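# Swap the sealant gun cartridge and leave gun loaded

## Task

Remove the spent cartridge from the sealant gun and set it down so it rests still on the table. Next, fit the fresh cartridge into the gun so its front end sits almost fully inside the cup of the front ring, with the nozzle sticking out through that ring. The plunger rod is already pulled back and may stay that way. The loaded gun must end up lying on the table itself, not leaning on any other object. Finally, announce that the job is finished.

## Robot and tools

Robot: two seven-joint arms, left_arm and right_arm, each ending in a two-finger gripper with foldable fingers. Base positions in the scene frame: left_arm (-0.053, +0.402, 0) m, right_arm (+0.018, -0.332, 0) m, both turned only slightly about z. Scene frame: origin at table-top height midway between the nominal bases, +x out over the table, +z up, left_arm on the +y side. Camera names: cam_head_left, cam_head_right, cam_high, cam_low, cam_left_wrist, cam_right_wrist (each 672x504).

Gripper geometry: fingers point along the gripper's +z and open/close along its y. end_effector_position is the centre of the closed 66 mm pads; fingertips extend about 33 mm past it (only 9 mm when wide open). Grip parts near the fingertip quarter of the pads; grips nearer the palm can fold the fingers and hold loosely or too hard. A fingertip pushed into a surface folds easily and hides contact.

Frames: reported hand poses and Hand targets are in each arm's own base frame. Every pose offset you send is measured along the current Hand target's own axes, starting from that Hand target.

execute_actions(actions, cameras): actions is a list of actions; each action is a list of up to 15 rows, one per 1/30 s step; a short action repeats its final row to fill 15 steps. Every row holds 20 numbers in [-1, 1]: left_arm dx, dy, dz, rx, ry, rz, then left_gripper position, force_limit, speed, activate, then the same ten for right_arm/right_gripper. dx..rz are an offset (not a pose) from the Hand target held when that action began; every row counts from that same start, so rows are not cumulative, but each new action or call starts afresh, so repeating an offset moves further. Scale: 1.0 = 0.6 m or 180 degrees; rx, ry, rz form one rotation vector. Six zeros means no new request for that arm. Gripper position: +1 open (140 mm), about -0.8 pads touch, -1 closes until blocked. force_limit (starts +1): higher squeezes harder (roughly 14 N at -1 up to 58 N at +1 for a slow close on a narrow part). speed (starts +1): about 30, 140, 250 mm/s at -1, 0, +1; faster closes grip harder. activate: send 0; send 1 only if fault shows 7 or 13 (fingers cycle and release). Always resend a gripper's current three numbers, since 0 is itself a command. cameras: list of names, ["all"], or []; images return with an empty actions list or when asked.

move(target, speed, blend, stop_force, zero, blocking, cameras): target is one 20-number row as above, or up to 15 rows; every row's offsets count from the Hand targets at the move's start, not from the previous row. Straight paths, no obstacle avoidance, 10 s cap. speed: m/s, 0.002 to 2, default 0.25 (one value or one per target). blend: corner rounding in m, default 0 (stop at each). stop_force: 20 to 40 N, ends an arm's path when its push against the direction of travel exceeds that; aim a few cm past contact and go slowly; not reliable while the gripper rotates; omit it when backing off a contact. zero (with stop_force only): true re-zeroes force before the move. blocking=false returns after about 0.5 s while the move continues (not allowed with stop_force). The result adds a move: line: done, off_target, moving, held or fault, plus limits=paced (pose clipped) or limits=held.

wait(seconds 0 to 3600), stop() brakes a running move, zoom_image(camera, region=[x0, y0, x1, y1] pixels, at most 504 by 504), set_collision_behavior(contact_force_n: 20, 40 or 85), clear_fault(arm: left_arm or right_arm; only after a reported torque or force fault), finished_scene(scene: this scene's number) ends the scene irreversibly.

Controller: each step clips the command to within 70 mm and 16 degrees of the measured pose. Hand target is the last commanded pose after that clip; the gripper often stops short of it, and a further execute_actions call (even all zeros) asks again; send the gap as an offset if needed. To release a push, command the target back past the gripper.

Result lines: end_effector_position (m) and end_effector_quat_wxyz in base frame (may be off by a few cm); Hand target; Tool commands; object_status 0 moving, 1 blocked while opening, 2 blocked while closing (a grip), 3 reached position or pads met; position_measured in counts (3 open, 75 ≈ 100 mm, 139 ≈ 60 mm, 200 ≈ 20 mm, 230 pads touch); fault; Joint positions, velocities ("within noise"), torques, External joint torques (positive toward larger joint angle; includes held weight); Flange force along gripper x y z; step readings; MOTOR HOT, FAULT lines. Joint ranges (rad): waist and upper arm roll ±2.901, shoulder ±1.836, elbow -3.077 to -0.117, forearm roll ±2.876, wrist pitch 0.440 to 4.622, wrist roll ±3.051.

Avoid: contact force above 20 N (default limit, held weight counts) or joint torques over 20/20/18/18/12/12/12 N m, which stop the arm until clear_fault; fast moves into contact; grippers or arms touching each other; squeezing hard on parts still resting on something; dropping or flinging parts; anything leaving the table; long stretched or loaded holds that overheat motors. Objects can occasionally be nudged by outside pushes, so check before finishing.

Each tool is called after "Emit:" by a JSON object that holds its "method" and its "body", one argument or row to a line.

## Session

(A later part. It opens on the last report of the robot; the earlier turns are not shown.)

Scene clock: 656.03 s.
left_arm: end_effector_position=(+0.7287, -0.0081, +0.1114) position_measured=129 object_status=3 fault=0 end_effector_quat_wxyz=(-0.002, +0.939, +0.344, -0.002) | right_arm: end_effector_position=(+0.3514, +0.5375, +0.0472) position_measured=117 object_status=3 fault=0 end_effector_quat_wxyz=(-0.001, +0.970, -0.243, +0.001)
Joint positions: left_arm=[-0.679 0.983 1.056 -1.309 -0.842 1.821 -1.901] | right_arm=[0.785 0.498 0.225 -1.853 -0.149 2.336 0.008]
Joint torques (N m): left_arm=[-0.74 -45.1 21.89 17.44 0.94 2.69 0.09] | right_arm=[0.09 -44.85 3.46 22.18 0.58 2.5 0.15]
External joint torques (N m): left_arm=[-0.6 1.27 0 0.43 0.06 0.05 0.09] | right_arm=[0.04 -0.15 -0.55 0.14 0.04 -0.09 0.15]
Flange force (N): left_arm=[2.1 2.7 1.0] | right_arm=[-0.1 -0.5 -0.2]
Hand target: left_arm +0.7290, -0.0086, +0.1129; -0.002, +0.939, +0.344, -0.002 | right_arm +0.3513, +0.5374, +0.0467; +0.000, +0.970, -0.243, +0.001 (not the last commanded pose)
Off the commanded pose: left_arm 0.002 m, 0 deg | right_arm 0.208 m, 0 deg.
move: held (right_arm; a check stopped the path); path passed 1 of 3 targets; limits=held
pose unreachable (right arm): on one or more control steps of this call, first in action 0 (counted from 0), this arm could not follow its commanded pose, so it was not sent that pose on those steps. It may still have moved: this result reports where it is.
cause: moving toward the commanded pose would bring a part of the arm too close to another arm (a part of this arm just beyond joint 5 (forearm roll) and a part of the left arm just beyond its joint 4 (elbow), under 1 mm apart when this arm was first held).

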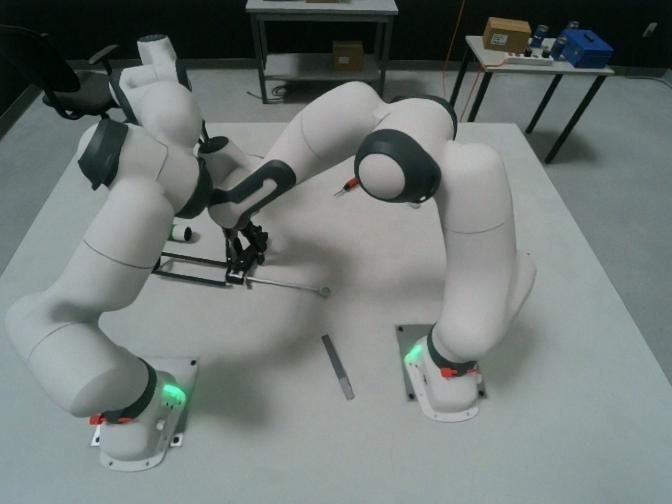

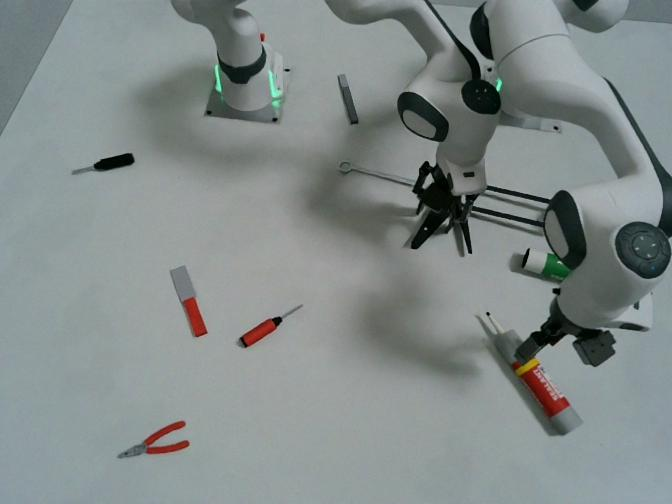

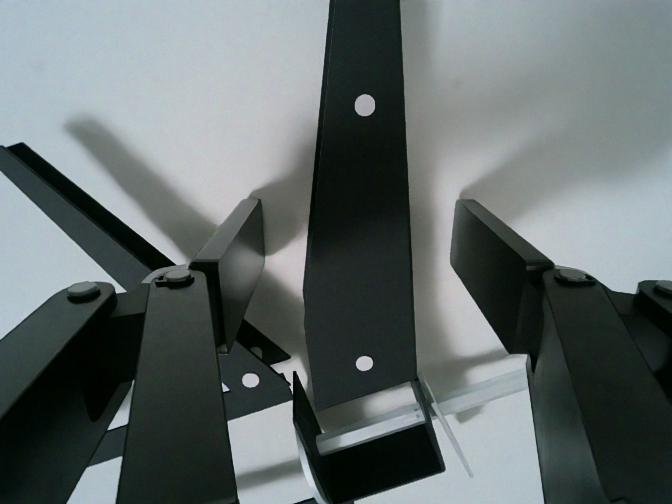

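Emit:
{"method": "move", "body": {
  "target": [0.1,-0.086,-0.177,0,0,0,0.0,-0.3,-1,0,0,0,0,0,0,0,0.1,0,-1,0],
  "speed": 0.15
}}

Emit:
{"method": "move", "body": {
  "target": [
    [0,0,0,0,0,0,0.0,-0.3,-1,0,0,0,-0.08,0,0,0,0.1,0,-1,0],
    [0,0,0,0,0,0,0.0,-0.3,-1,0,0.157,0.293,-0.1,0,0,0,0.1,0,-1,0]
  ],
  "speed": 0.12,
  "cameras": ["cam_head_left","cam_high","cam_right_wrist"]
}}

Scene clock: 666.50 s.
left_arm: end_effector_position=(+0.7432, +0.0685, +0.2204) position_measured=129 object_status=3 fault=0 end_effector_quat_wxyz=(+0.000, +0.939, +0.345, +0.000) | right_arm: end_effector_position=(+0.3514, +0.5375, +0.0472) position_measured=117 object_status=3 fault=0 end_effector_quat_wxyz=(-0.001, +0.970, -0.243, +0.001)
Joint positions: left_arm=[-0.446 0.943 1.067 -1.005 -0.788 1.586 -1.89] | right_arm=[0.785 0.498 0.225 -1.853 -0.149 2.336 0.008]
Joint velocities: left_arm=[-0.001 -0.001 0.001 0 0 -0.003 0] | right_arm=[within noise]
Joint torques (N m): left_arm=[0.21 -46.58 17.97 17.7 1.31 2.52 0.1] | right_arm=[0.18 -44.87 3.54 22.14 0.58 2.49 0.08]
External joint torques (N m): left_arm=[0.34 2.51 -0.23 0.52 0.41 -0.12 0.1] | right_arm=[0.19 -0.34 -0.42 0.19 0.04 -0.09 0.08]
Flange force (N): left_arm=[0.0 0.0 0.0] | right_arm=[-0.2 -0.3 -0.6]
Hand target: left_arm +0.7420, +0.0693, +0.2191; -0.002, +0.939, +0.344, -0.002 | right_arm +0.3513, +0.5374, +0.0467; +0.000, +0.970, -0.243, +0.001
Off the commanded pose: left_arm 0.002 m, 0 deg | right_arm 0.001 m, 0 deg.
move: done

Scene clock: 670.33 s.
left_arm: end_effector_position=(+0.7430, +0.0684, +0.2202) position_measured=129 object_status=3 fault=0 end_effector_quat_wxyz=(+0.000, +0.939, +0.345, +0.000) | right_arm: end_effector_position=(+0.3503, +0.3376, +0.1061) position_measured=117 object_status=3 fault=0 end_effector_quat_wxyz=(+0.002, +0.970, -0.245, +0.000)
Joint positions: left_arm=[-0.446 0.943 1.067 -1.004 -0.788 1.585 -1.89] | right_arm=[0.567 -0.015 0.201 -2.408 0.001 2.39 -0.309]
Joint velocities: left_arm=[within noise] | right_arm=[0 0 0 -0.001 0 -0.001 -0.007]
Joint torques (N m): left_arm=[0.18 -46.59 17.96 17.7 1.24 2.5 0.13] | right_arm=[0.17 -29.24 -0.72 21.3 0.92 2.82 -0.23]
External joint torques (N m): left_arm=[0.11 2.37 -0.25 0.68 0.33 -0.13 0.13] | right_arm=[0.18 -1.07 -0.61 -0.36 0.4 0.21 -0.23]
Flange force (N): left_arm=[0.0 0.0 0.0] | right_arm=[-0.6 4.8 -1.5]
Hand target: left_arm +0.7420, +0.0693, +0.2191; -0.002, +0.939, +0.344, -0.002 | right_arm +0.3513, +0.3379, +0.1066; +0.000, +0.970, -0.243, +0.001
Off the commanded pose: left_arm 0.002 m, 0 deg | right_arm 0.001 m, 0 deg.
move: done

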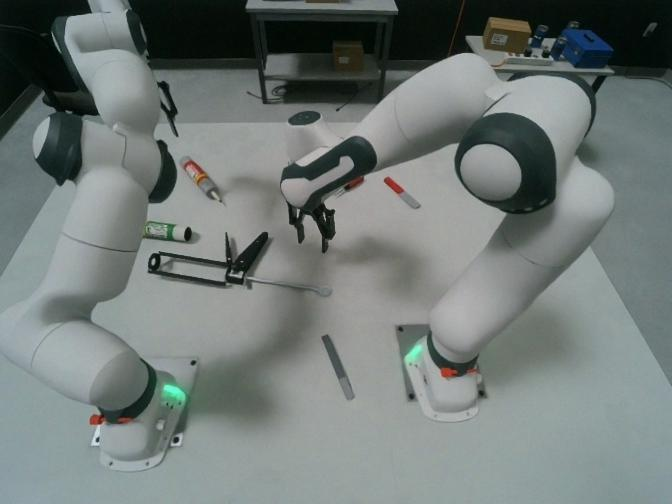

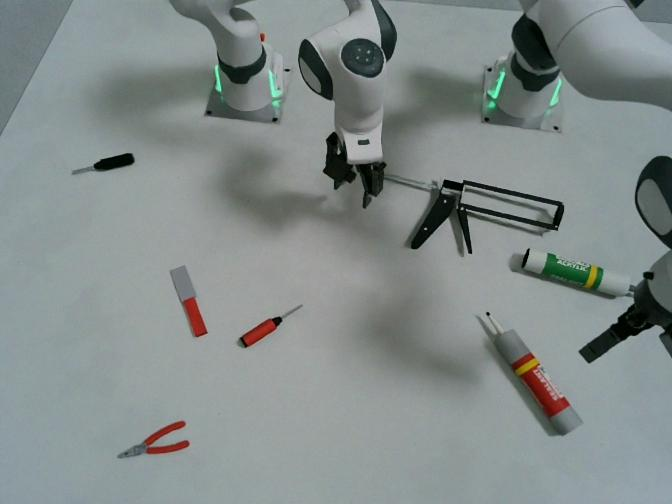

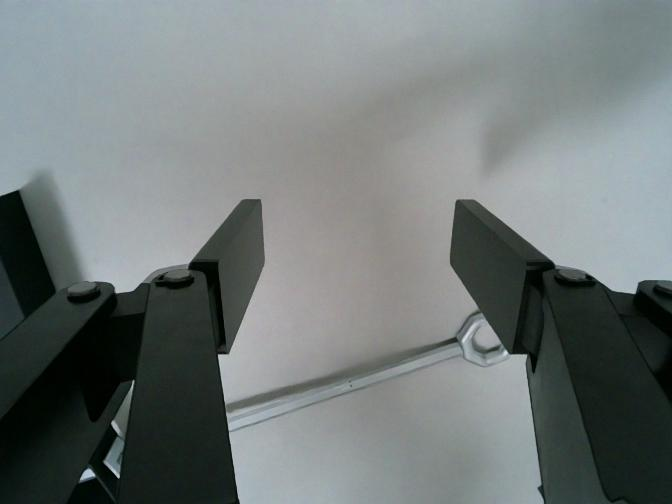

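Emit:
{"method": "move", "body": {
  "target": [
    [-0.0803,0.0867,0.05,0,0,0.0083,0.0,-0.3,-1,0,0,0,0,0,0,0,0.1,0,-1,0],
    [-0.0803,0.0867,0.24,0,0,0.0083,0.0,-0.3,-1,0,0,0,0,0,0,0,0.1,0,-1,0]
  ],
  "speed": 0.15,
  "blend": [0.02,0],
  "cameras": ["cam_left_wrist","cam_low"]
}}

Scene clock: 684.00 s.
left_arm: end_effector_position=(+0.7365, -0.0006, +0.0741) position_measured=129 object_status=3 fault=0 end_effector_quat_wxyz=(-0.004, +0.942, +0.335, -0.004) | right_arm: end_effector_position=(+0.3503, +0.3376, +0.1061) position_measured=117 object_status=3 fault=0 end_effector_quat_wxyz=(+0.002, +0.970, -0.244, +0.000)
Joint positions: left_arm=[-0.636 1.044 1.017 -1.278 -0.868 1.858 -1.874] | right_arm=[0.567 -0.015 0.201 -2.408 0.002 2.39 -0.312]
Joint velocities: left_arm=[0.002 0 -0.001 0 -0.001 0.005 0.003] | right_arm=[within noise]
Joint torques (N m): left_arm=[0.2 -47.03 21.29 16.8 0.57 2.92 0.27] | right_arm=[0.16 -29.31 -0.73 21.36 0.89 2.8 -0.11]
External joint torques (N m): left_arm=[-0.01 0.93 -0.81 0.53 -0.33 0.3 0.27] | right_arm=[0.1 -1.04 -0.68 -0.33 0.37 0.18 -0.11]
Flange force (N): left_arm=[4.6 3.3 2.1] | right_arm=[-0.6 4.5 -1.5]
Hand target: left_arm +0.7381, -0.0012, +0.0750; -0.002, +0.943, +0.331, -0.002 | right_arm +0.3513, +0.3379, +0.1066; +0.000, +0.970, -0.243, +0.001
Off the commanded pose: left_arm 0.002 m, 1 deg | right_arm 0.001 m, 0 deg.
move: done
Images, in order (width x height): cam_low 672x504, cam_left_wrist 672x504.

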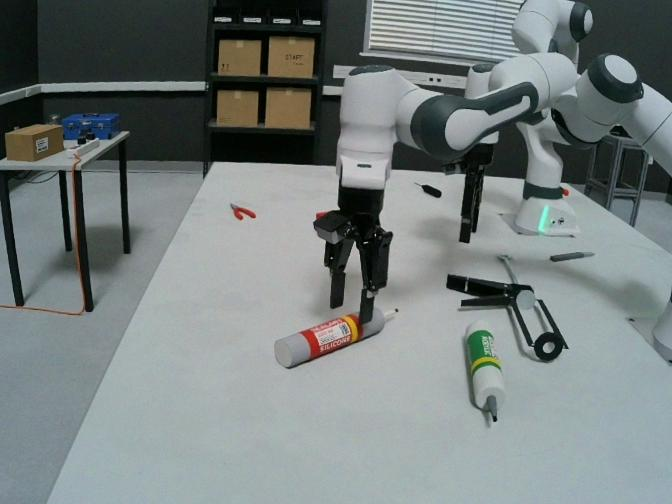

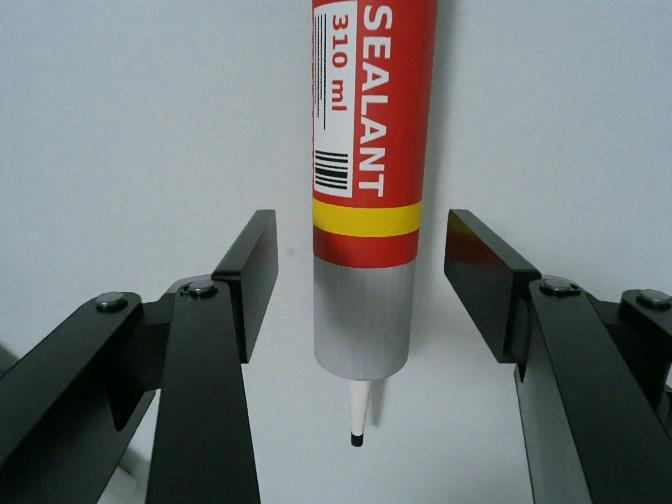

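Emit:
{"method": "move", "body": {
  "target": [
    [0,0.004,0.0325,0,0,0.006,0.0,-0.3,-1,0,0,0,0,0,0,0,0.1,0,-1,0],
    [0,0.004,0.0325,0,0,0.006,-1,-0.3,-1,0,0,0,0,0,0,0,0.1,0,-1,0]
  ],
  "speed": 0.06
}}

Emit:
{"method": "wait", "body": {
  "seconds": 0.5,
  "cameras": ["cam_left_wrist"]
}}

Scene clock: 693.50 s.
left_arm: end_effector_position=(+0.7474, -0.0040, +0.0699) position_measured=231 object_status=0 fault=0 end_effector_quat_wxyz=(+0.003, +0.946, +0.324, +0.010) | right_arm: end_effector_position=(+0.3503, +0.3376, +0.1061) position_measured=117 object_status=3 fault=0 end_effector_quat_wxyz=(+0.002, +0.970, -0.244, +0.000)
Joint positions: left_arm=[-0.626 1.047 0.996 -1.272 -0.876 1.897 -1.855] | right_arm=[0.567 -0.015 0.201 -2.408 0.002 2.39 -0.312]
Joint torques (N m): left_arm=[0.64 -38.05 16.36 12.29 1.05 1.84 0.22] | right_arm=[0.14 -29.24 -0.66 21.3 0.94 2.81 -0.17]
External joint torques (N m): left_arm=[0.36 10.5 -5.58 -4.24 0.19 -0.86 0.22] | right_arm=[0.16 -1.14 -0.54 -0.3 0.42 0.21 -0.17]
Flange force (N): left_arm=[5.8 3.6 17.2] | right_arm=[-0.7 4.7 -1.7]
Hand target: left_arm +0.7395, -0.0031, +0.0555; -0.002, +0.947, +0.323, -0.002 | right_arm +0.3513, +0.3379, +0.1066; +0.000, +0.970, -0.243, +0.001
Off the commanded pose: left_arm 0.016 m, 1 deg | right_arm 0.001 m, 0 deg.
move: off_target (left_arm)

Scene clock: 694.00 s.
left_arm: end_effector_position=(+0.7474, -0.0040, +0.0699) position_measured=231 object_status=3 fault=0 end_effector_quat_wxyz=(+0.003, +0.946, +0.324, +0.010) | right_arm: end_effector_position=(+0.3503, +0.3376, +0.1061) position_measured=117 object_status=3 fault=0 end_effector_quat_wxyz=(+0.002, +0.970, -0.244, +0.000)
Joint positions: left_arm=[-0.626 1.047 0.996 -1.272 -0.876 1.897 -1.855] | right_arm=[0.567 -0.015 0.201 -2.408 0.002 2.39 -0.312]
Joint torques (N m): left_arm=[0.65 -38.03 16.32 12.26 1.05 1.85 0.27] | right_arm=[0.16 -29.28 -0.73 21.29 0.92 2.84 -0.11]
External joint torques (N m): left_arm=[0.5 10.38 -5.48 -4.27 0.2 -0.85 0.27] | right_arm=[0.04 -1.08 -0.74 -0.39 0.41 0.22 -0.11]
Flange force (N): left_arm=[5.9 3.3 17.1] | right_arm=[-0.6 4.9 -1.5]
Hand target: left_arm +0.7395, -0.0031, +0.0555; -0.002, +0.947, +0.323, -0.002 | right_arm +0.3513, +0.3379, +0.1066; +0.000, +0.970, -0.243, +0.001
Tool commands: left_gripper/position=-1.0 left_gripper/force_limit=-0.3 left_gripper/speed=-1.0 left_gripper/activate=+0.0 right_gripper/position=+0.1 right_gripper/force_limit=+0.0 right_gripper/speed=-1.0 right_gripper/activate=+0.0
Off the commanded pose: left_arm 0.016 m, 1 deg | right_arm 0.001 m, 0 deg.
wait: 0.50 s; at rest by 0.17 s

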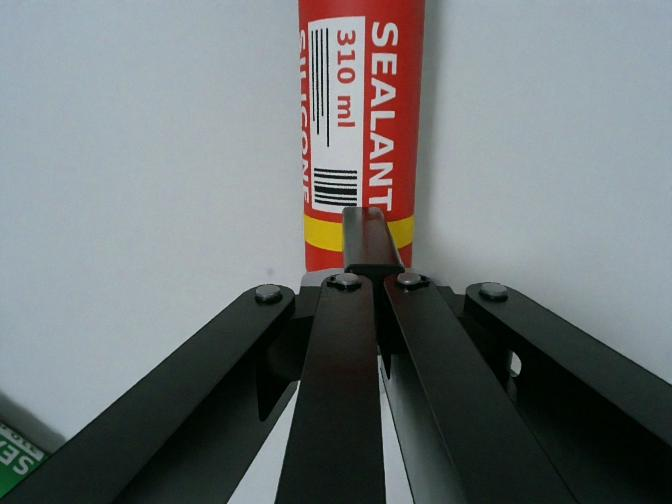

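Emit:
{"method": "move", "body": {
  "target": [
    [0,0,-0.04,0,0,0,-1,-0.3,-1,0,0,0,0,0,0,0,0.1,0,-1,0],
    [0,0,-0.04,0,0,0,0.05,-0.3,0,0,0,0,0,0,0,0,0.1,0,-1,0]
  ],
  "speed": 0.06,
  "cameras": ["cam_left_wrist"]
}}

Scene clock: 707.73 s.
left_arm: end_effector_position=(+0.7402, -0.0030, +0.0791) position_measured=123 object_status=0 fault=0 end_effector_quat_wxyz=(+0.000, +0.947, +0.322, -0.001) | right_arm: end_effector_position=(+0.3503, +0.3376, +0.1061) position_measured=117 object_status=3 fault=0 end_effector_quat_wxyz=(+0.002, +0.970, -0.244, +0.000)
Joint positions: left_arm=[-0.627 1.035 1.006 -1.267 -0.86 1.859 -1.855] | right_arm=[0.567 -0.015 0.201 -2.408 0.002 2.39 -0.312]
Joint torques (N m): left_arm=[-0.75 -46.53 21.73 17.26 1.22 2.51 0.05] | right_arm=[0.18 -29.26 -0.71 21.3 0.9 2.81 -0.17]
External joint torques (N m): left_arm=[-0.87 1.61 0.08 0.66 0.34 -0.13 0.05] | right_arm=[0.15 -1.06 -0.64 -0.34 0.38 0.2 -0.17]
Flange force (N): left_arm=[3.6 4.2 0.8] | right_arm=[-0.6 4.6 -1.5]
Hand target: left_arm +0.7396, -0.0031, +0.0795; -0.002, +0.947, +0.323, -0.002 | right_arm +0.3513, +0.3379, +0.1066; +0.000, +0.970, -0.243, +0.001
Off the commanded pose: left_arm 0.001 m, 0 deg | right_arm 0.001 m, 0 deg.
move: done

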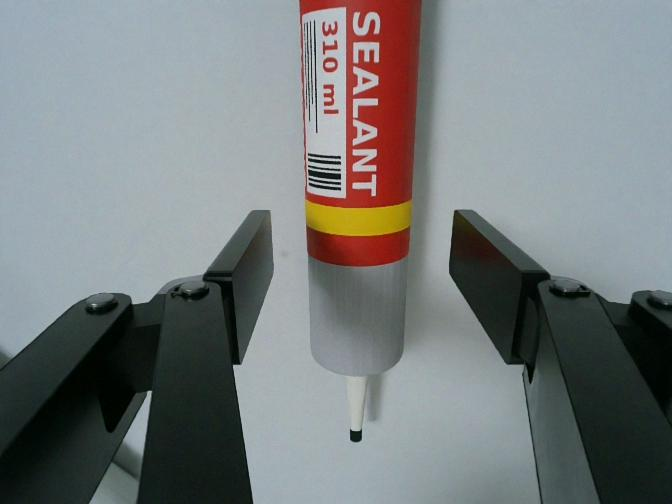

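Emit:
{"method": "move", "body": {
  "target": [0,-0.002,0.046,0,0,0,0.05,-0.3,0,0,0,0,0,0,0,0,0.1,0,-1,0],
  "speed": 0.06,
  "cameras": ["cam_left_wrist"]
}}

Scene clock: 715.07 s.
left_arm: end_effector_position=(+0.7378, -0.0020, +0.0523) position_measured=123 object_status=3 fault=0 end_effector_quat_wxyz=(-0.003, +0.946, +0.325, -0.003) | right_arm: end_effector_position=(+0.3503, +0.3376, +0.1061) position_measured=117 object_status=3 fault=0 end_effector_quat_wxyz=(+0.002, +0.970, -0.244, +0.000)
Joint positions: left_arm=[-0.625 1.063 0.985 -1.284 -0.872 1.897 -1.853] | right_arm=[0.567 -0.015 0.201 -2.408 0.002 2.39 -0.312]
Joint velocities: left_arm=[0.001 0.001 -0.001 -0.001 0 0.005 -0.001] | right_arm=[within noise]
Joint torques (N m): left_arm=[0.19 -46.81 20.83 16.31 0.51 2.96 0.32] | right_arm=[0.18 -29.28 -0.71 21.3 0.92 2.81 -0.13]
External joint torques (N m): left_arm=[0.16 1.51 -0.97 0.04 -0.36 0.35 0.32] | right_arm=[0.2 -1.18 -0.59 -0.3 0.4 0.21 -0.13]
Flange force (N): left_arm=[3.8 2.1 3.5] | right_arm=[-0.8 4.8 -1.7]
Hand target: left_arm +0.7387, -0.0021, +0.0519; -0.002, +0.947, +0.323, -0.002 | right_arm +0.3513, +0.3379, +0.1066; +0.000, +0.970, -0.243, +0.001
Off the commanded pose: left_arm 0.001 m, 0 deg | right_arm 0.001 m, 0 deg.
move: done

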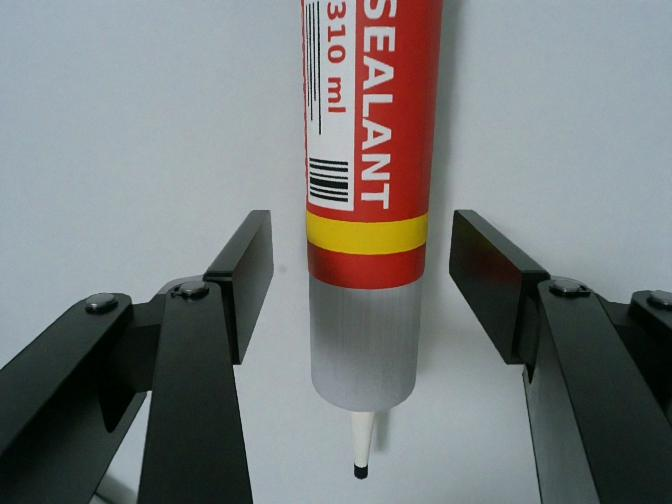

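Emit:
{"method": "move", "body": {
  "target": [
    [0,0.004,0.0117,0,0,0,0.05,-0.3,0,0,0,0,0,0,0,0,0.1,0,-1,0],
    [0,0.004,0.0117,0,0,0,-1,-0.3,-1,0,0,0,0,0,0,0,0.1,0,-1,0]
  ],
  "speed": 0.06
}}

Emit:
{"method": "wait", "body": {
  "seconds": 0.5,
  "cameras": ["cam_left_wrist"]
}}

Scene clock: 723.60 s.
left_arm: end_effector_position=(+0.7394, -0.0037, +0.0452) position_measured=159 object_status=0 fault=0 end_effector_quat_wxyz=(-0.003, +0.946, +0.323, -0.003) | right_arm: end_effector_position=(+0.3503, +0.3376, +0.1061) position_measured=117 object_status=3 fault=0 end_effector_quat_wxyz=(+0.002, +0.970, -0.244, +0.000)
Joint positions: left_arm=[-0.619 1.073 0.974 -1.278 -0.874 1.907 -1.853] | right_arm=[0.567 -0.015 0.201 -2.408 0.002 2.39 -0.312]
Joint torques (N m): left_arm=[0.13 -46.62 21.07 16.72 0.71 2.89 0.13] | right_arm=[0.21 -29.27 -0.75 21.31 0.91 2.83 -0.12]
External joint torques (N m): left_arm=[0.03 2.21 -0.79 0.42 -0.16 0.26 0.14] | right_arm=[0.26 -1.02 -0.59 -0.36 0.39 0.22 -0.13]
Flange force (N): left_arm=[6.8 5.0 3.7] | right_arm=[-0.8 4.5 -1.4]
Hand target: left_arm +0.7402, -0.0040, +0.0449; -0.002, +0.947, +0.323, -0.002 | right_arm +0.3513, +0.3379, +0.1066; +0.000, +0.970, -0.243, +0.001
Off the commanded pose: left_arm 0.001 m, 0 deg | right_arm 0.001 m, 0 deg.
move: done

Scene clock: 724.10 s.
left_arm: end_effector_position=(+0.7394, -0.0037, +0.0452) position_measured=159 object_status=2 fault=0 end_effector_quat_wxyz=(-0.003, +0.946, +0.323, -0.003) | right_arm: end_effector_position=(+0.3503, +0.3376, +0.1061) position_measured=117 object_status=3 fault=0 end_effector_quat_wxyz=(+0.002, +0.970, -0.244, +0.000)
Joint positions: left_arm=[-0.619 1.073 0.974 -1.278 -0.874 1.907 -1.853] | right_arm=[0.567 -0.015 0.201 -2.408 0.002 2.39 -0.312]
Joint torques (N m): left_arm=[0.15 -46.62 21.07 16.73 0.71 2.89 0.09] | right_arm=[0.11 -29.24 -0.76 21.32 0.91 2.82 -0.11]
External joint torques (N m): left_arm=[0.29 2.12 -0.62 0.37 -0.14 0.27 0.09] | right_arm=[0.13 -1.13 -0.64 -0.25 0.39 0.23 -0.11]
Flange force (N): left_arm=[7.2 4.9 3.5] | right_arm=[-0.7 4.5 -1.6]
Hand target: left_arm +0.7402, -0.0040, +0.0449; -0.002, +0.947, +0.323, -0.002 | right_arm +0.3513, +0.3379, +0.1066; +0.000, +0.970, -0.243, +0.001
Tool commands: left_gripper/position=-1.0 left_gripper/force_limit=-0.3 left_gripper/speed=-1.0 left_gripper/activate=+0.0 right_gripper/position=+0.1 right_gripper/force_limit=+0.0 right_gripper/speed=-1.0 right_gripper/activate=+0.0
Off the commanded pose: left_arm 0.001 m, 0 deg | right_arm 0.001 m, 0 deg.
wait: 0.50 s; at rest by 0.17 s

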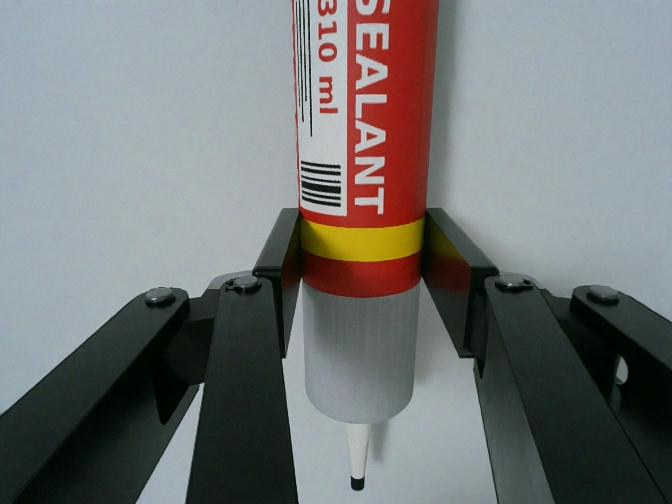

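Emit:
{"method": "move", "body": {
  "target": [
    [0,0,0,0,0,0,0.0,-0.3,-1,0,0,0,0,0,0,0,0.1,0,-1,0],
    [0,0,-0.0025,0,0,0,0.0,-0.3,-1,0,0,0,0,0,0,0,0.1,0,-1,0],
    [0,0,-0.0025,0,0,0,-1,0,-1,0,0,0,0,0,0,0,0.1,0,-1,0]
  ],
  "speed": 0.06
}}

Emit:
{"method": "wait", "body": {
  "seconds": 0.5
}}

Scene clock: 733.77 s.
left_arm: end_effector_position=(+0.7395, -0.0040, +0.0455) position_measured=162 object_status=2 fault=0 end_effector_quat_wxyz=(-0.002, +0.946, +0.323, -0.003) | right_arm: end_effector_position=(+0.3503, +0.3376, +0.1061) position_measured=117 object_status=3 fault=0 end_effector_quat_wxyz=(+0.002, +0.970, -0.244, +0.000)
Joint positions: left_arm=[-0.619 1.072 0.974 -1.278 -0.874 1.907 -1.853] | right_arm=[0.567 -0.015 0.201 -2.408 0.002 2.39 -0.312]
Joint torques (N m): left_arm=[-0.08 -47.46 21.26 16.94 0.79 2.72 0.09] | right_arm=[0.17 -29.33 -0.69 21.29 0.93 2.81 -0.15]
External joint torques (N m): left_arm=[-0.19 1.23 -0.52 0.69 -0.08 0.09 0.09] | right_arm=[0.12 -1.08 -0.63 -0.39 0.41 0.19 -0.15]
Flange force (N): left_arm=[5.5 4.5 1.9] | right_arm=[-0.7 4.9 -1.5]
Hand target: left_arm +0.7402, -0.0040, +0.0464; -0.002, +0.947, +0.323, -0.002 | right_arm +0.3513, +0.3379, +0.1066; +0.000, +0.970, -0.243, +0.001
Off the commanded pose: left_arm 0.001 m, 0 deg | right_arm 0.001 m, 0 deg.
move: done

Scene clock: 734.27 s.
left_arm: end_effector_position=(+0.7395, -0.0040, +0.0455) position_measured=162 object_status=2 fault=0 end_effector_quat_wxyz=(-0.002, +0.946, +0.323, -0.003) | right_arm: end_effector_position=(+0.3503, +0.3376, +0.1061) position_measured=117 object_status=3 fault=0 end_effector_quat_wxyz=(+0.002, +0.970, -0.244, +0.000)
Joint positions: left_arm=[-0.619 1.072 0.974 -1.278 -0.874 1.907 -1.853] | right_arm=[0.567 -0.015 0.201 -2.408 0.002 2.39 -0.312]
Joint torques (N m): left_arm=[-0.09 -47.42 21.28 16.91 0.8 2.72 0.11] | right_arm=[0.12 -29.29 -0.72 21.32 0.92 2.82 -0.13]
External joint torques (N m): left_arm=[-0.04 1.42 -0.48 0.53 -0.06 0.09 0.11] | right_arm=[0.16 -1.11 -0.57 -0.3 0.4 0.22 -0.13]
Flange force (N): left_arm=[5.6 4.2 2.1] | right_arm=[-0.7 4.6 -1.6]
Hand target: left_arm +0.7402, -0.0040, +0.0464; -0.002, +0.947, +0.323, -0.002 | right_arm +0.3513, +0.3379, +0.1066; +0.000, +0.970, -0.243, +0.001
Tool commands: left_gripper/position=-1.0 left_gripper/force_limit=+0.0 left_gripper/speed=-1.0 left_gripper/activate=+0.0 right_gripper/position=+0.1 right_gripper/force_limit=+0.0 right_gripper/speed=-1.0 right_gripper/activate=+0.0
Off the commanded pose: left_arm 0.001 m, 0 deg | right_arm 0.001 m, 0 deg.
wait: 0.50 s; at rest by 0.17 s

Emit:
{"method": "move", "body": {
  "target": [
    [0,0,-0.333,0,0,0,-1,0,-1,0,0,0,0,0,0,0,0.1,0,-1,0],
    [-0.415,-0.392,-0.339,0,0,0.757,-1,0,-1,0,0,0,0,0,0,0,0.1,0,-1,0]
  ],
  "speed": [0.1,0.25],
  "blend": [0.02,0],
  "cameras": ["cam_left_wrist","cam_low","cam_head_left","cam_high"]
}}

Scene clock: 755.07 s.
left_arm: end_effector_position=(+0.3991, +0.0295, +0.2500) position_measured=162 object_status=2 fault=0 end_effector_quat_wxyz=(-0.003, -0.655, +0.755, +0.004) | right_arm: end_effector_position=(+0.3503, +0.3376, +0.1061) position_measured=117 object_status=3 fault=0 end_effector_quat_wxyz=(+0.002, +0.970, -0.244, +0.000)
Joint positions: left_arm=[-1.037 -0.827 0.907 -2.419 0.633 1.771 -0.334] | right_arm=[0.567 -0.015 0.201 -2.408 0.002 2.39 -0.312]
Joint velocities: left_arm=[-0.001 0.001 0 0.001 0 -0.001 0.005] | right_arm=[within noise]
Joint torques (N m): left_arm=[-0.8 3.5 -17.66 21.59 1.15 2.83 0.35] | right_arm=[0.13 -29.28 -0.72 21.28 0.92 2.81 -0.13]
External joint torques (N m): left_arm=[-0.69 -0.4 -0.71 1.33 0.41 0.24 0.35] | right_arm=[0.14 -1.09 -0.6 -0.35 0.4 0.21 -0.13]
Flange force (N): left_arm=[-0.6 -2.7 -2.9] | right_arm=[-0.7 4.7 -1.5]
Hand target: left_arm +0.4003, +0.0298, +0.2515; -0.001, -0.652, +0.758, +0.002 | right_arm +0.3513, +0.3379, +0.1066; +0.000, +0.970, -0.243, +0.001
Off the commanded pose: left_arm 0.002 m, 1 deg | right_arm 0.001 m, 0 deg.
move: done
Images, in order (width x height): cam_head_left 672x504, cam_high 672x504, cam_low 672x504, cam_left_wrist 672x504.

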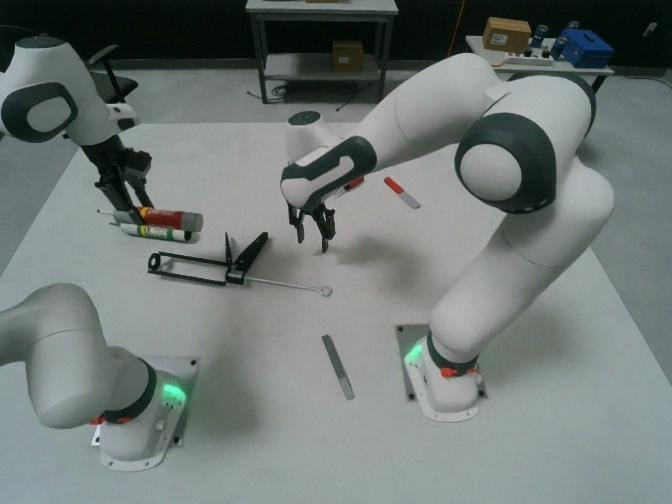

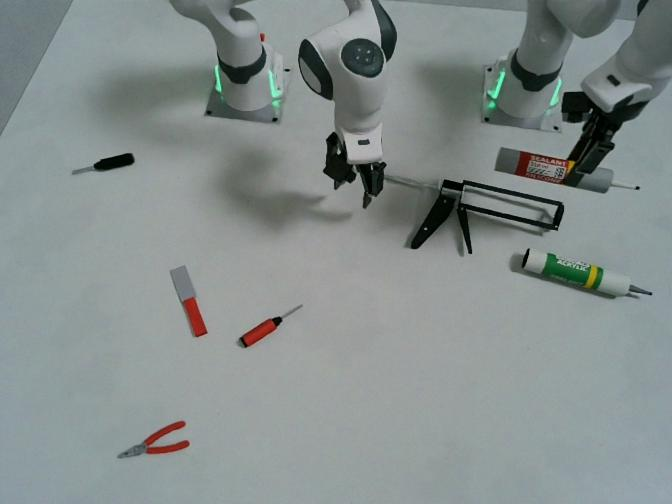

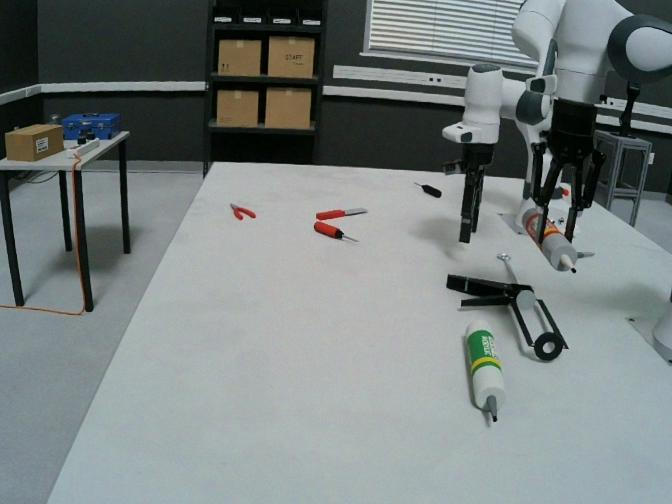

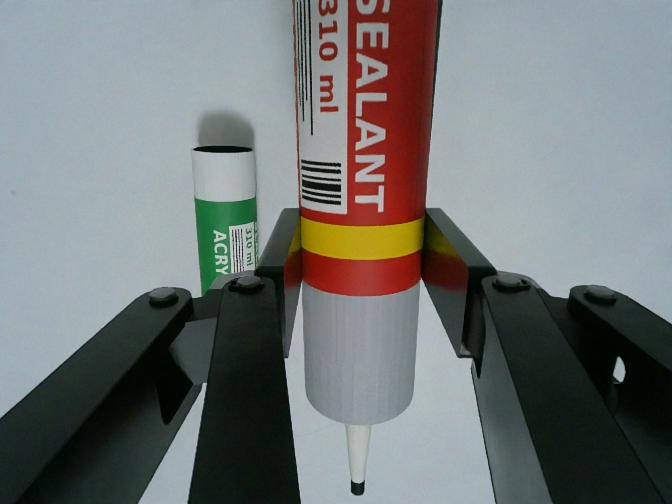

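Emit:
{"method": "move", "body": {
  "target": [0,0,0,0,0,0,-1,0,-1,0,-0.157,-0.293,0,0,0,0,0.05,0,-1,0],
  "speed": 0.15,
  "cameras": ["cam_right_wrist"]
}}

Scene clock: 762.80 s.
left_arm: end_effector_position=(+0.3991, +0.0295, +0.2500) position_measured=162 object_status=2 fault=0 end_effector_quat_wxyz=(-0.003, -0.655, +0.756, +0.004) | right_arm: end_effector_position=(+0.3521, +0.5381, +0.1074) position_measured=123 object_status=3 fault=0 end_effector_quat_wxyz=(-0.003, +0.971, -0.241, +0.001)
Joint positions: left_arm=[-1.037 -0.827 0.907 -2.419 0.633 1.771 -0.332] | right_arm=[0.788 0.405 0.224 -1.826 -0.111 2.224 -0.022]
Joint velocities: left_arm=[within noise] | right_arm=[0 0 0 0.002 -0.001 -0.002 0.006]
Joint torques (N m): left_arm=[-0.47 3.77 -17.76 21.63 1.05 2.85 0.3] | right_arm=[0.65 -43.12 2.43 23.82 0.66 2.27 0.23]
External joint torques (N m): left_arm=[-0.45 0 -0.89 1.27 0.31 0.25 0.29] | right_arm=[0.52 0.27 -0.93 0.52 0.05 -0.35 0.23]
Flange force (N): left_arm=[-0.2 -2.7 -3.0] | right_arm=[-0.3 -4.1 -0.4]
Hand target: left_arm +0.4003, +0.0298, +0.2515; -0.001, -0.652, +0.758, +0.002 | right_arm +0.3513, +0.5374, +0.1067; +0.000, +0.970, -0.243, +0.001
Off the commanded pose: left_arm 0.002 m, 0 deg | right_arm 0.001 m, 0 deg.
move: done

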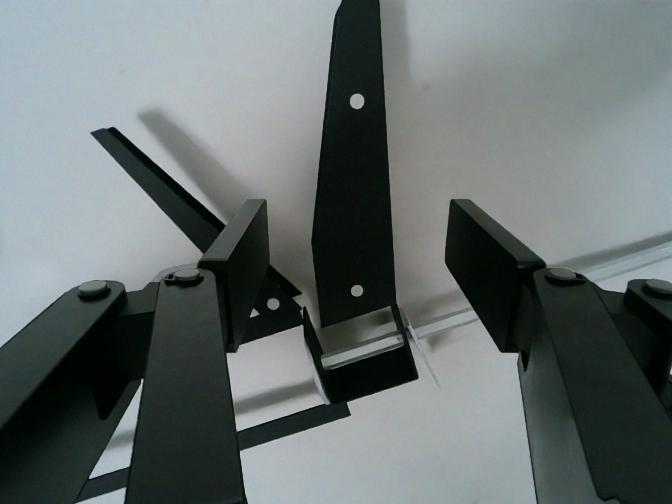

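Emit:
{"method": "move", "body": {
  "target": [
    [0,0,0,0,0,0,-1,0,-1,0,0,0.002,0.1,0,0,0,0.05,0,-1,0],
    [0,0,0,0,0,0,-1,0,-1,0,0,0.002,0.1,0,0,0,-1,0,-1,0]
  ],
  "speed": 0.1
}}

Emit:
{"method": "wait", "body": {
  "seconds": 0.5,
  "cameras": ["cam_right_wrist"]
}}

Scene clock: 771.37 s.
left_arm: end_effector_position=(+0.3991, +0.0295, +0.2500) position_measured=162 object_status=2 fault=0 end_effector_quat_wxyz=(-0.003, -0.655, +0.756, +0.004) | right_arm: end_effector_position=(+0.3516, +0.5377, +0.0484) position_measured=177 object_status=0 fault=0 end_effector_quat_wxyz=(-0.003, +0.970, -0.243, +0.001)
Joint positions: left_arm=[-1.037 -0.827 0.907 -2.419 0.633 1.771 -0.332] | right_arm=[0.802 0.492 0.205 -1.857 -0.134 2.341 -0.004]
Joint torques (N m): left_arm=[-0.52 3.77 -17.73 21.58 1.06 2.86 0.28] | right_arm=[0.47 -43.97 2.55 20.89 0.47 1.99 0.24]
External joint torques (N m): left_arm=[-0.59 0.03 -0.9 1.19 0.31 0.28 0.28] | right_arm=[0.4 0.69 -1.14 -1.16 -0.07 -0.61 0.24]
Flange force (N): left_arm=[0.1 -2.9 -2.8] | right_arm=[-0.8 1.7 0.8]
Hand target: left_arm +0.4003, +0.0298, +0.2515; -0.001, -0.652, +0.758, +0.002 | right_arm +0.3508, +0.5363, +0.0467; +0.000, +0.970, -0.243, +0.001
Off the commanded pose: left_arm 0.002 m, 0 deg | right_arm 0.002 m, 0 deg.
move: done

Scene clock: 771.87 s.
left_arm: end_effector_position=(+0.3991, +0.0295, +0.2500) position_measured=162 object_status=2 fault=0 end_effector_quat_wxyz=(-0.003, -0.655, +0.756, +0.004) | right_arm: end_effector_position=(+0.3516, +0.5377, +0.0484) position_measured=177 object_status=2 fault=0 end_effector_quat_wxyz=(-0.003, +0.970, -0.243, +0.001)
Joint positions: left_arm=[-1.037 -0.827 0.907 -2.419 0.633 1.771 -0.332] | right_arm=[0.802 0.492 0.205 -1.857 -0.134 2.341 -0.004]
Joint torques (N m): left_arm=[-0.48 3.8 -17.76 21.59 1.06 2.85 0.29] | right_arm=[0.49 -43.97 2.57 20.88 0.48 2.01 0.24]
External joint torques (N m): left_arm=[-0.52 0.07 -0.93 1.18 0.31 0.26 0.29] | right_arm=[0.5 0.61 -1.05 -1.15 -0.07 -0.59 0.24]
Flange force (N): left_arm=[0.0 -2.8 -2.9] | right_arm=[-0.9 1.8 0.7]
Hand target: left_arm +0.4003, +0.0298, +0.2515; -0.001, -0.652, +0.758, +0.002 | right_arm +0.3508, +0.5363, +0.0467; +0.000, +0.970, -0.243, +0.001
Tool commands: left_gripper/position=-1.0 left_gripper/force_limit=+0.0 left_gripper/speed=-1.0 left_gripper/activate=+0.0 right_gripper/position=-1.0 right_gripper/force_limit=+0.0 right_gripper/speed=-1.0 right_gripper/activate=+0.0
Off the commanded pose: left_arm 0.002 m, 0 deg | right_arm 0.002 m, 0 deg.
wait: 0.50 s; at rest by 0.17 s

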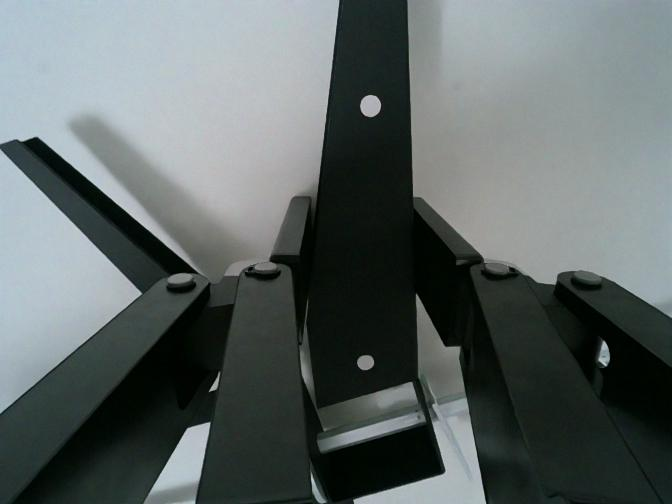

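Emit:
{"method": "move", "body": {
  "target": [
    [0,0,0,0,0.1,0,-1,0,-1,0,0,0,0,0,0,0,-1,0,-1,0],
    [0.1235,0.0515,0.1025,0,0.1,0,-1,0,-1,0,0,0,0,0,0,0,-1,0,-1,0]
  ],
  "speed": 0.12,
  "blend": [0.01,0],
  "cameras": ["cam_left_wrist","cam_low","cam_high","cam_head_right"]
}}

Scene clock: 791.30 s.
left_arm: end_effector_position=(+0.3561, -0.0382, +0.1884) position_measured=162 object_status=2 fault=0 end_effector_quat_wxyz=(-0.122, -0.641, +0.752, -0.097) | right_arm: end_effector_position=(+0.3516, +0.5377, +0.0484) position_measured=177 object_status=2 fault=0 end_effector_quat_wxyz=(-0.003, +0.970, -0.243, +0.001)
Joint positions: left_arm=[-1.052 -1.028 1.086 -2.618 0.59 1.927 -0.326] | right_arm=[0.802 0.492 0.205 -1.857 -0.134 2.341 -0.004]
Joint velocities: left_arm=[0 0 0 -0.002 0.001 0.003 -0.006] | right_arm=[within noise]
Joint torques (N m): left_arm=[0.18 9.06 -20.7 16.79 -0.07 3.52 -0.15] | right_arm=[0.46 -44.04 2.5 20.81 0.48 2.01 0.25]
External joint torques (N m): left_arm=[0.12 0.82 -1.44 0.45 -0.34 0.8 -0.16] | right_arm=[0.4 0.61 -1.18 -1.26 -0.06 -0.6 0.25]
Flange force (N): left_arm=[3.1 -0.9 -1.1] | right_arm=[-0.8 2.3 0.7]
Hand target: left_arm +0.3584, -0.0387, +0.1900; -0.120, -0.644, +0.749, -0.100 | right_arm +0.3508, +0.5363, +0.0467; +0.000, +0.970, -0.243, +0.001
Off the commanded pose: left_arm 0.003 m, 1 deg | right_arm 0.002 m, 0 deg.
move: done
Images, in order (width x height): cam_head_right 672x504, cam_high 672x504, cam_low 672x504, cam_left_wrist 672x504.

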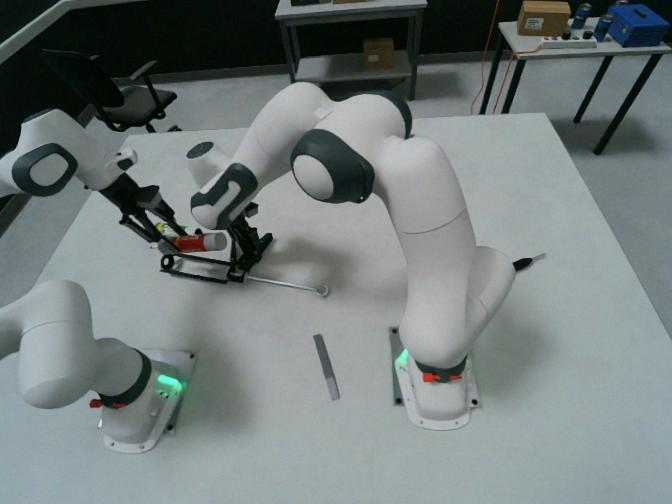

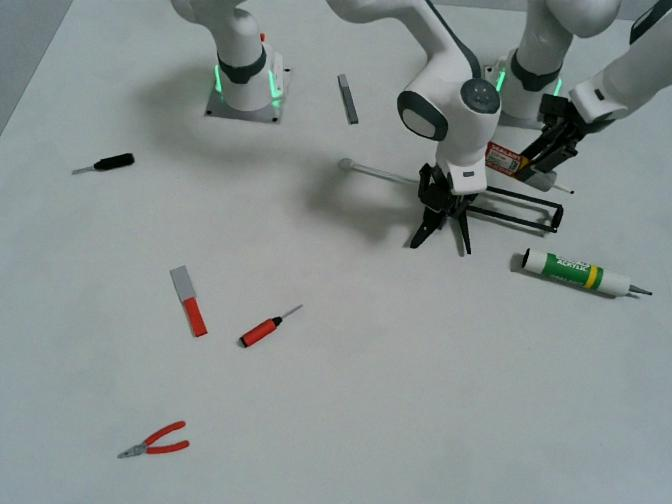

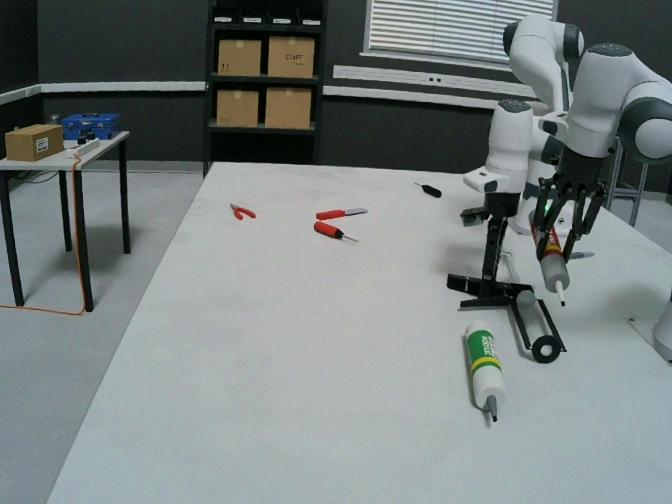

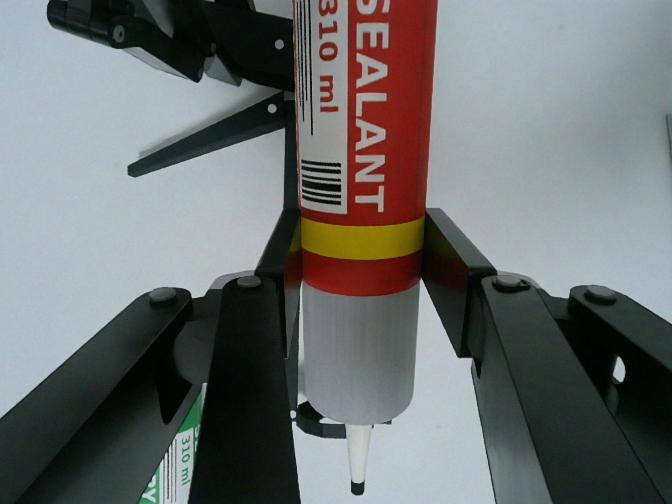

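Emit:
{"method": "move", "body": {
  "target": [-0.0117,-0.001,0.0663,-0.0046,0,0.0143,-1,0,-1,0,0,0,0,0,0,0,-1,0,-1,0],
  "speed": 0.08,
  "cameras": ["cam_left_wrist","cam_low","cam_high","cam_right_wrist"]
}}

Scene clock: 810.87 s.
left_arm: end_effector_position=(+0.3550, -0.0434, +0.1484) position_measured=162 object_status=2 fault=0 end_effector_quat_wxyz=(-0.124, -0.629, +0.762, -0.092) | right_arm: end_effector_position=(+0.3516, +0.5377, +0.0484) position_measured=177 object_status=2 fault=0 end_effector_quat_wxyz=(-0.003, +0.970, -0.243, +0.001)
Joint positions: left_arm=[-1.101 -1.008 1.194 -2.658 0.665 2.005 -0.316] | right_arm=[0.802 0.492 0.205 -1.857 -0.134 2.341 -0.004]
Joint velocities: left_arm=[0 -0.001 -0.001 0.001 0.003 0.003 0.001] | right_arm=[within noise]
Joint torques (N m): left_arm=[-0.77 8.34 -20.19 15.69 0.42 3.41 0.27] | right_arm=[0.43 -43.95 2.53 20.89 0.47 2.01 0.19]
External joint torques (N m): left_arm=[-0.77 -0.44 -0.76 0.88 0.1 0.73 0.26] | right_arm=[0.44 0.56 -1.08 -1.12 -0.07 -0.59 0.2]
Flange force (N): left_arm=[1.0 -3.5 -0.7] | right_arm=[-0.8 1.9 0.6]
Hand target: left_arm +0.3579, -0.0443, +0.1500; -0.122, -0.626, +0.764, -0.097 | right_arm +0.3508, +0.5363, +0.0467; +0.000, +0.970, -0.243, +0.001
Off the commanded pose: left_arm 0.003 m, 1 deg | right_arm 0.002 m, 0 deg.
move: done
Images, in order (width x height): cam_high 672x504, cam_low 672x504, cam_left_wrist 672x504, cam_right_wrist 672x504.

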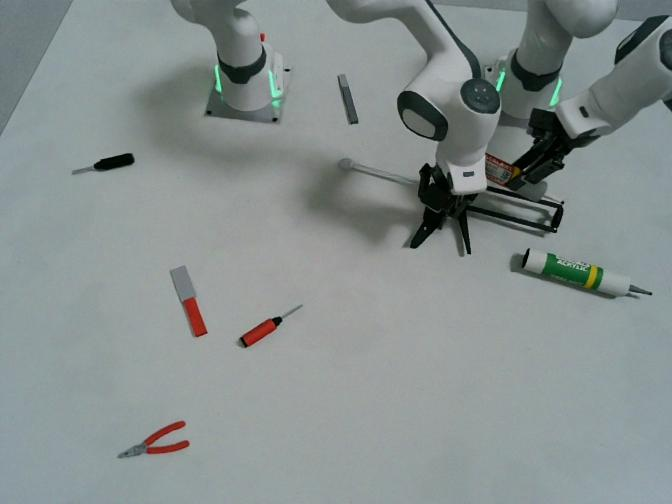

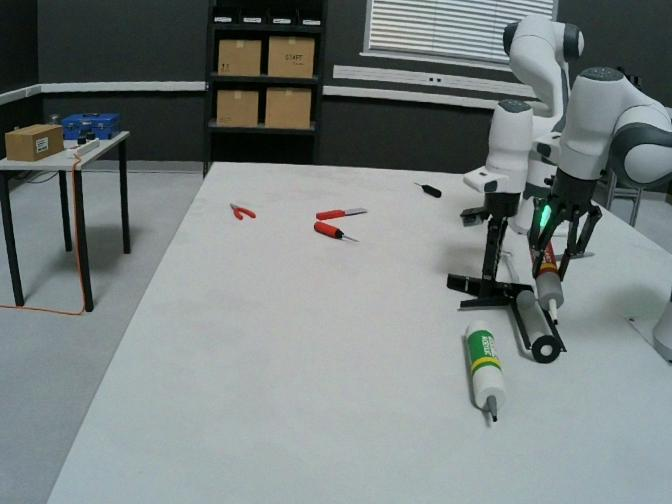

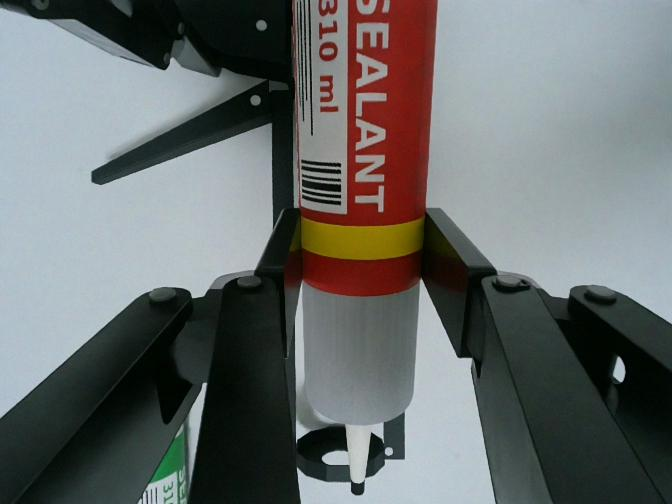

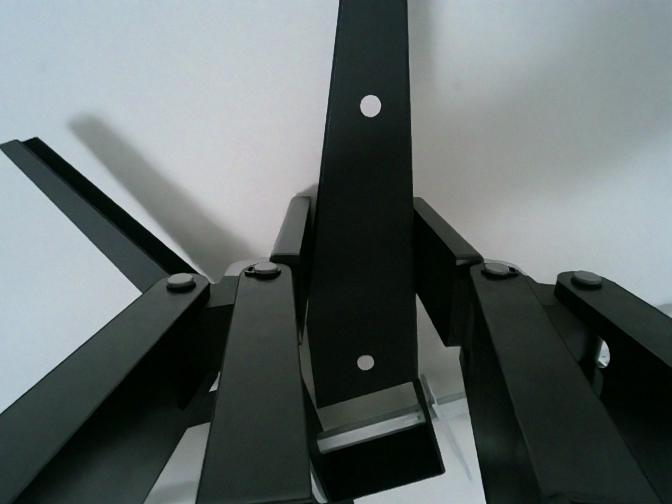

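Emit:
{"method": "move", "body": {
  "target": [
    [0.0238,-0.0108,0.0077,0,0,0,-1,0,-1,0,0,0,0,0,0,0,-1,0,-1,0],
    [0.0083,-0.0108,0.0552,0,0,0,-1,0,-1,0,0,0,0,0,0,0,-1,0,-1,0]
  ],
  "speed": 0.06,
  "blend": [0.005,0],
  "cameras": ["cam_left_wrist","cam_low","cam_high"]
}}

Scene clock: 845.63 s.
left_arm: end_effector_position=(+0.3590, -0.0595, +0.1193) position_measured=162 object_status=2 fault=0 end_effector_quat_wxyz=(-0.124, -0.624, +0.766, -0.095) | right_arm: end_effector_position=(+0.3516, +0.5377, +0.0484) position_measured=177 object_status=2 fault=0 end_effector_quat_wxyz=(-0.003, +0.970, -0.243, +0.001)
Joint positions: left_arm=[-1.167 -0.962 1.279 -2.685 0.709 2.108 -0.33] | right_arm=[0.802 0.492 0.205 -1.857 -0.134 2.341 -0.004]
Joint velocities: left_arm=[0 0.001 -0.001 -0.001 0.001 0.003 0.001] | right_arm=[within noise]
Joint torques (N m): left_arm=[-0.8 9.53 -19.72 14.3 0.57 3.39 -0.07] | right_arm=[0.5 -43.94 2.61 20.86 0.49 2 0.24]
External joint torques (N m): left_arm=[-0.78 0.71 -0.54 0.26 0.16 0.65 -0.08] | right_arm=[0.48 0.76 -1.04 -1.24 -0.06 -0.61 0.24]
Flange force (N): left_arm=[1.8 -4.3 2.5] | right_arm=[-0.9 1.8 0.9]
Hand target: left_arm +0.3612, -0.0602, +0.1200; -0.122, -0.626, +0.764, -0.097 | right_arm +0.3508, +0.5363, +0.0467; +0.000, +0.970, -0.243, +0.001
Off the commanded pose: left_arm 0.002 m, 0 deg | right_arm 0.002 m, 0 deg.
move: done
Images, in order (width x height): cam_high 672x504, cam_low 672x504, cam_left_wrist 672x504.

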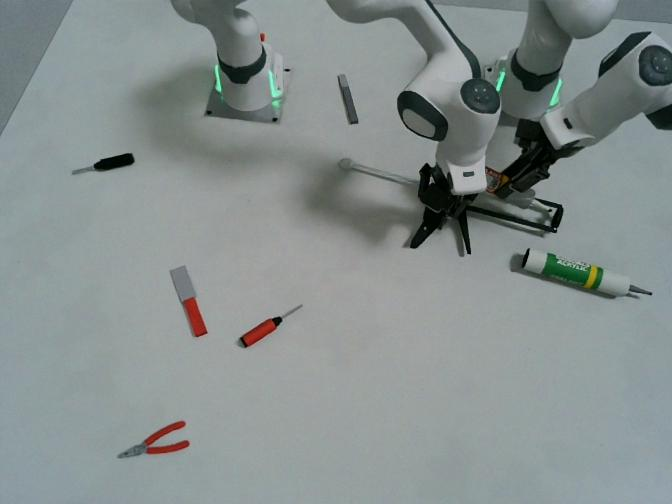

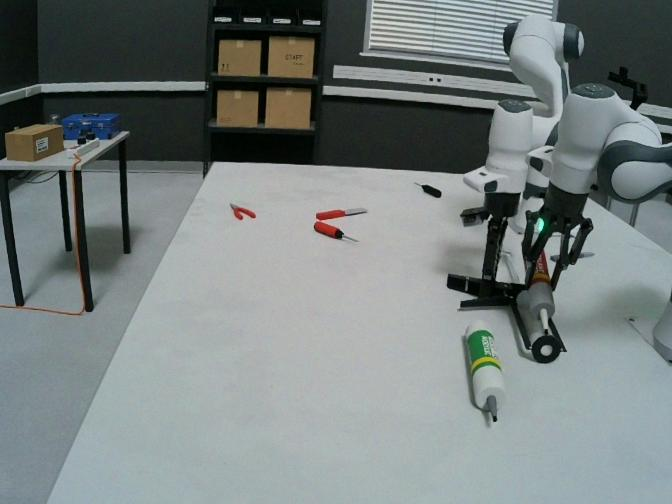

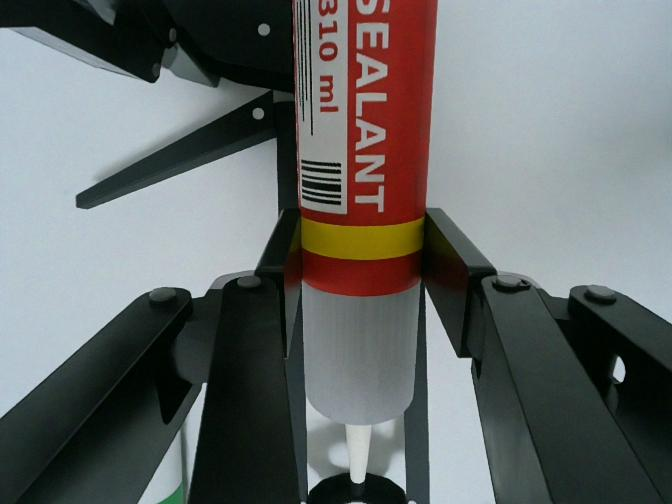

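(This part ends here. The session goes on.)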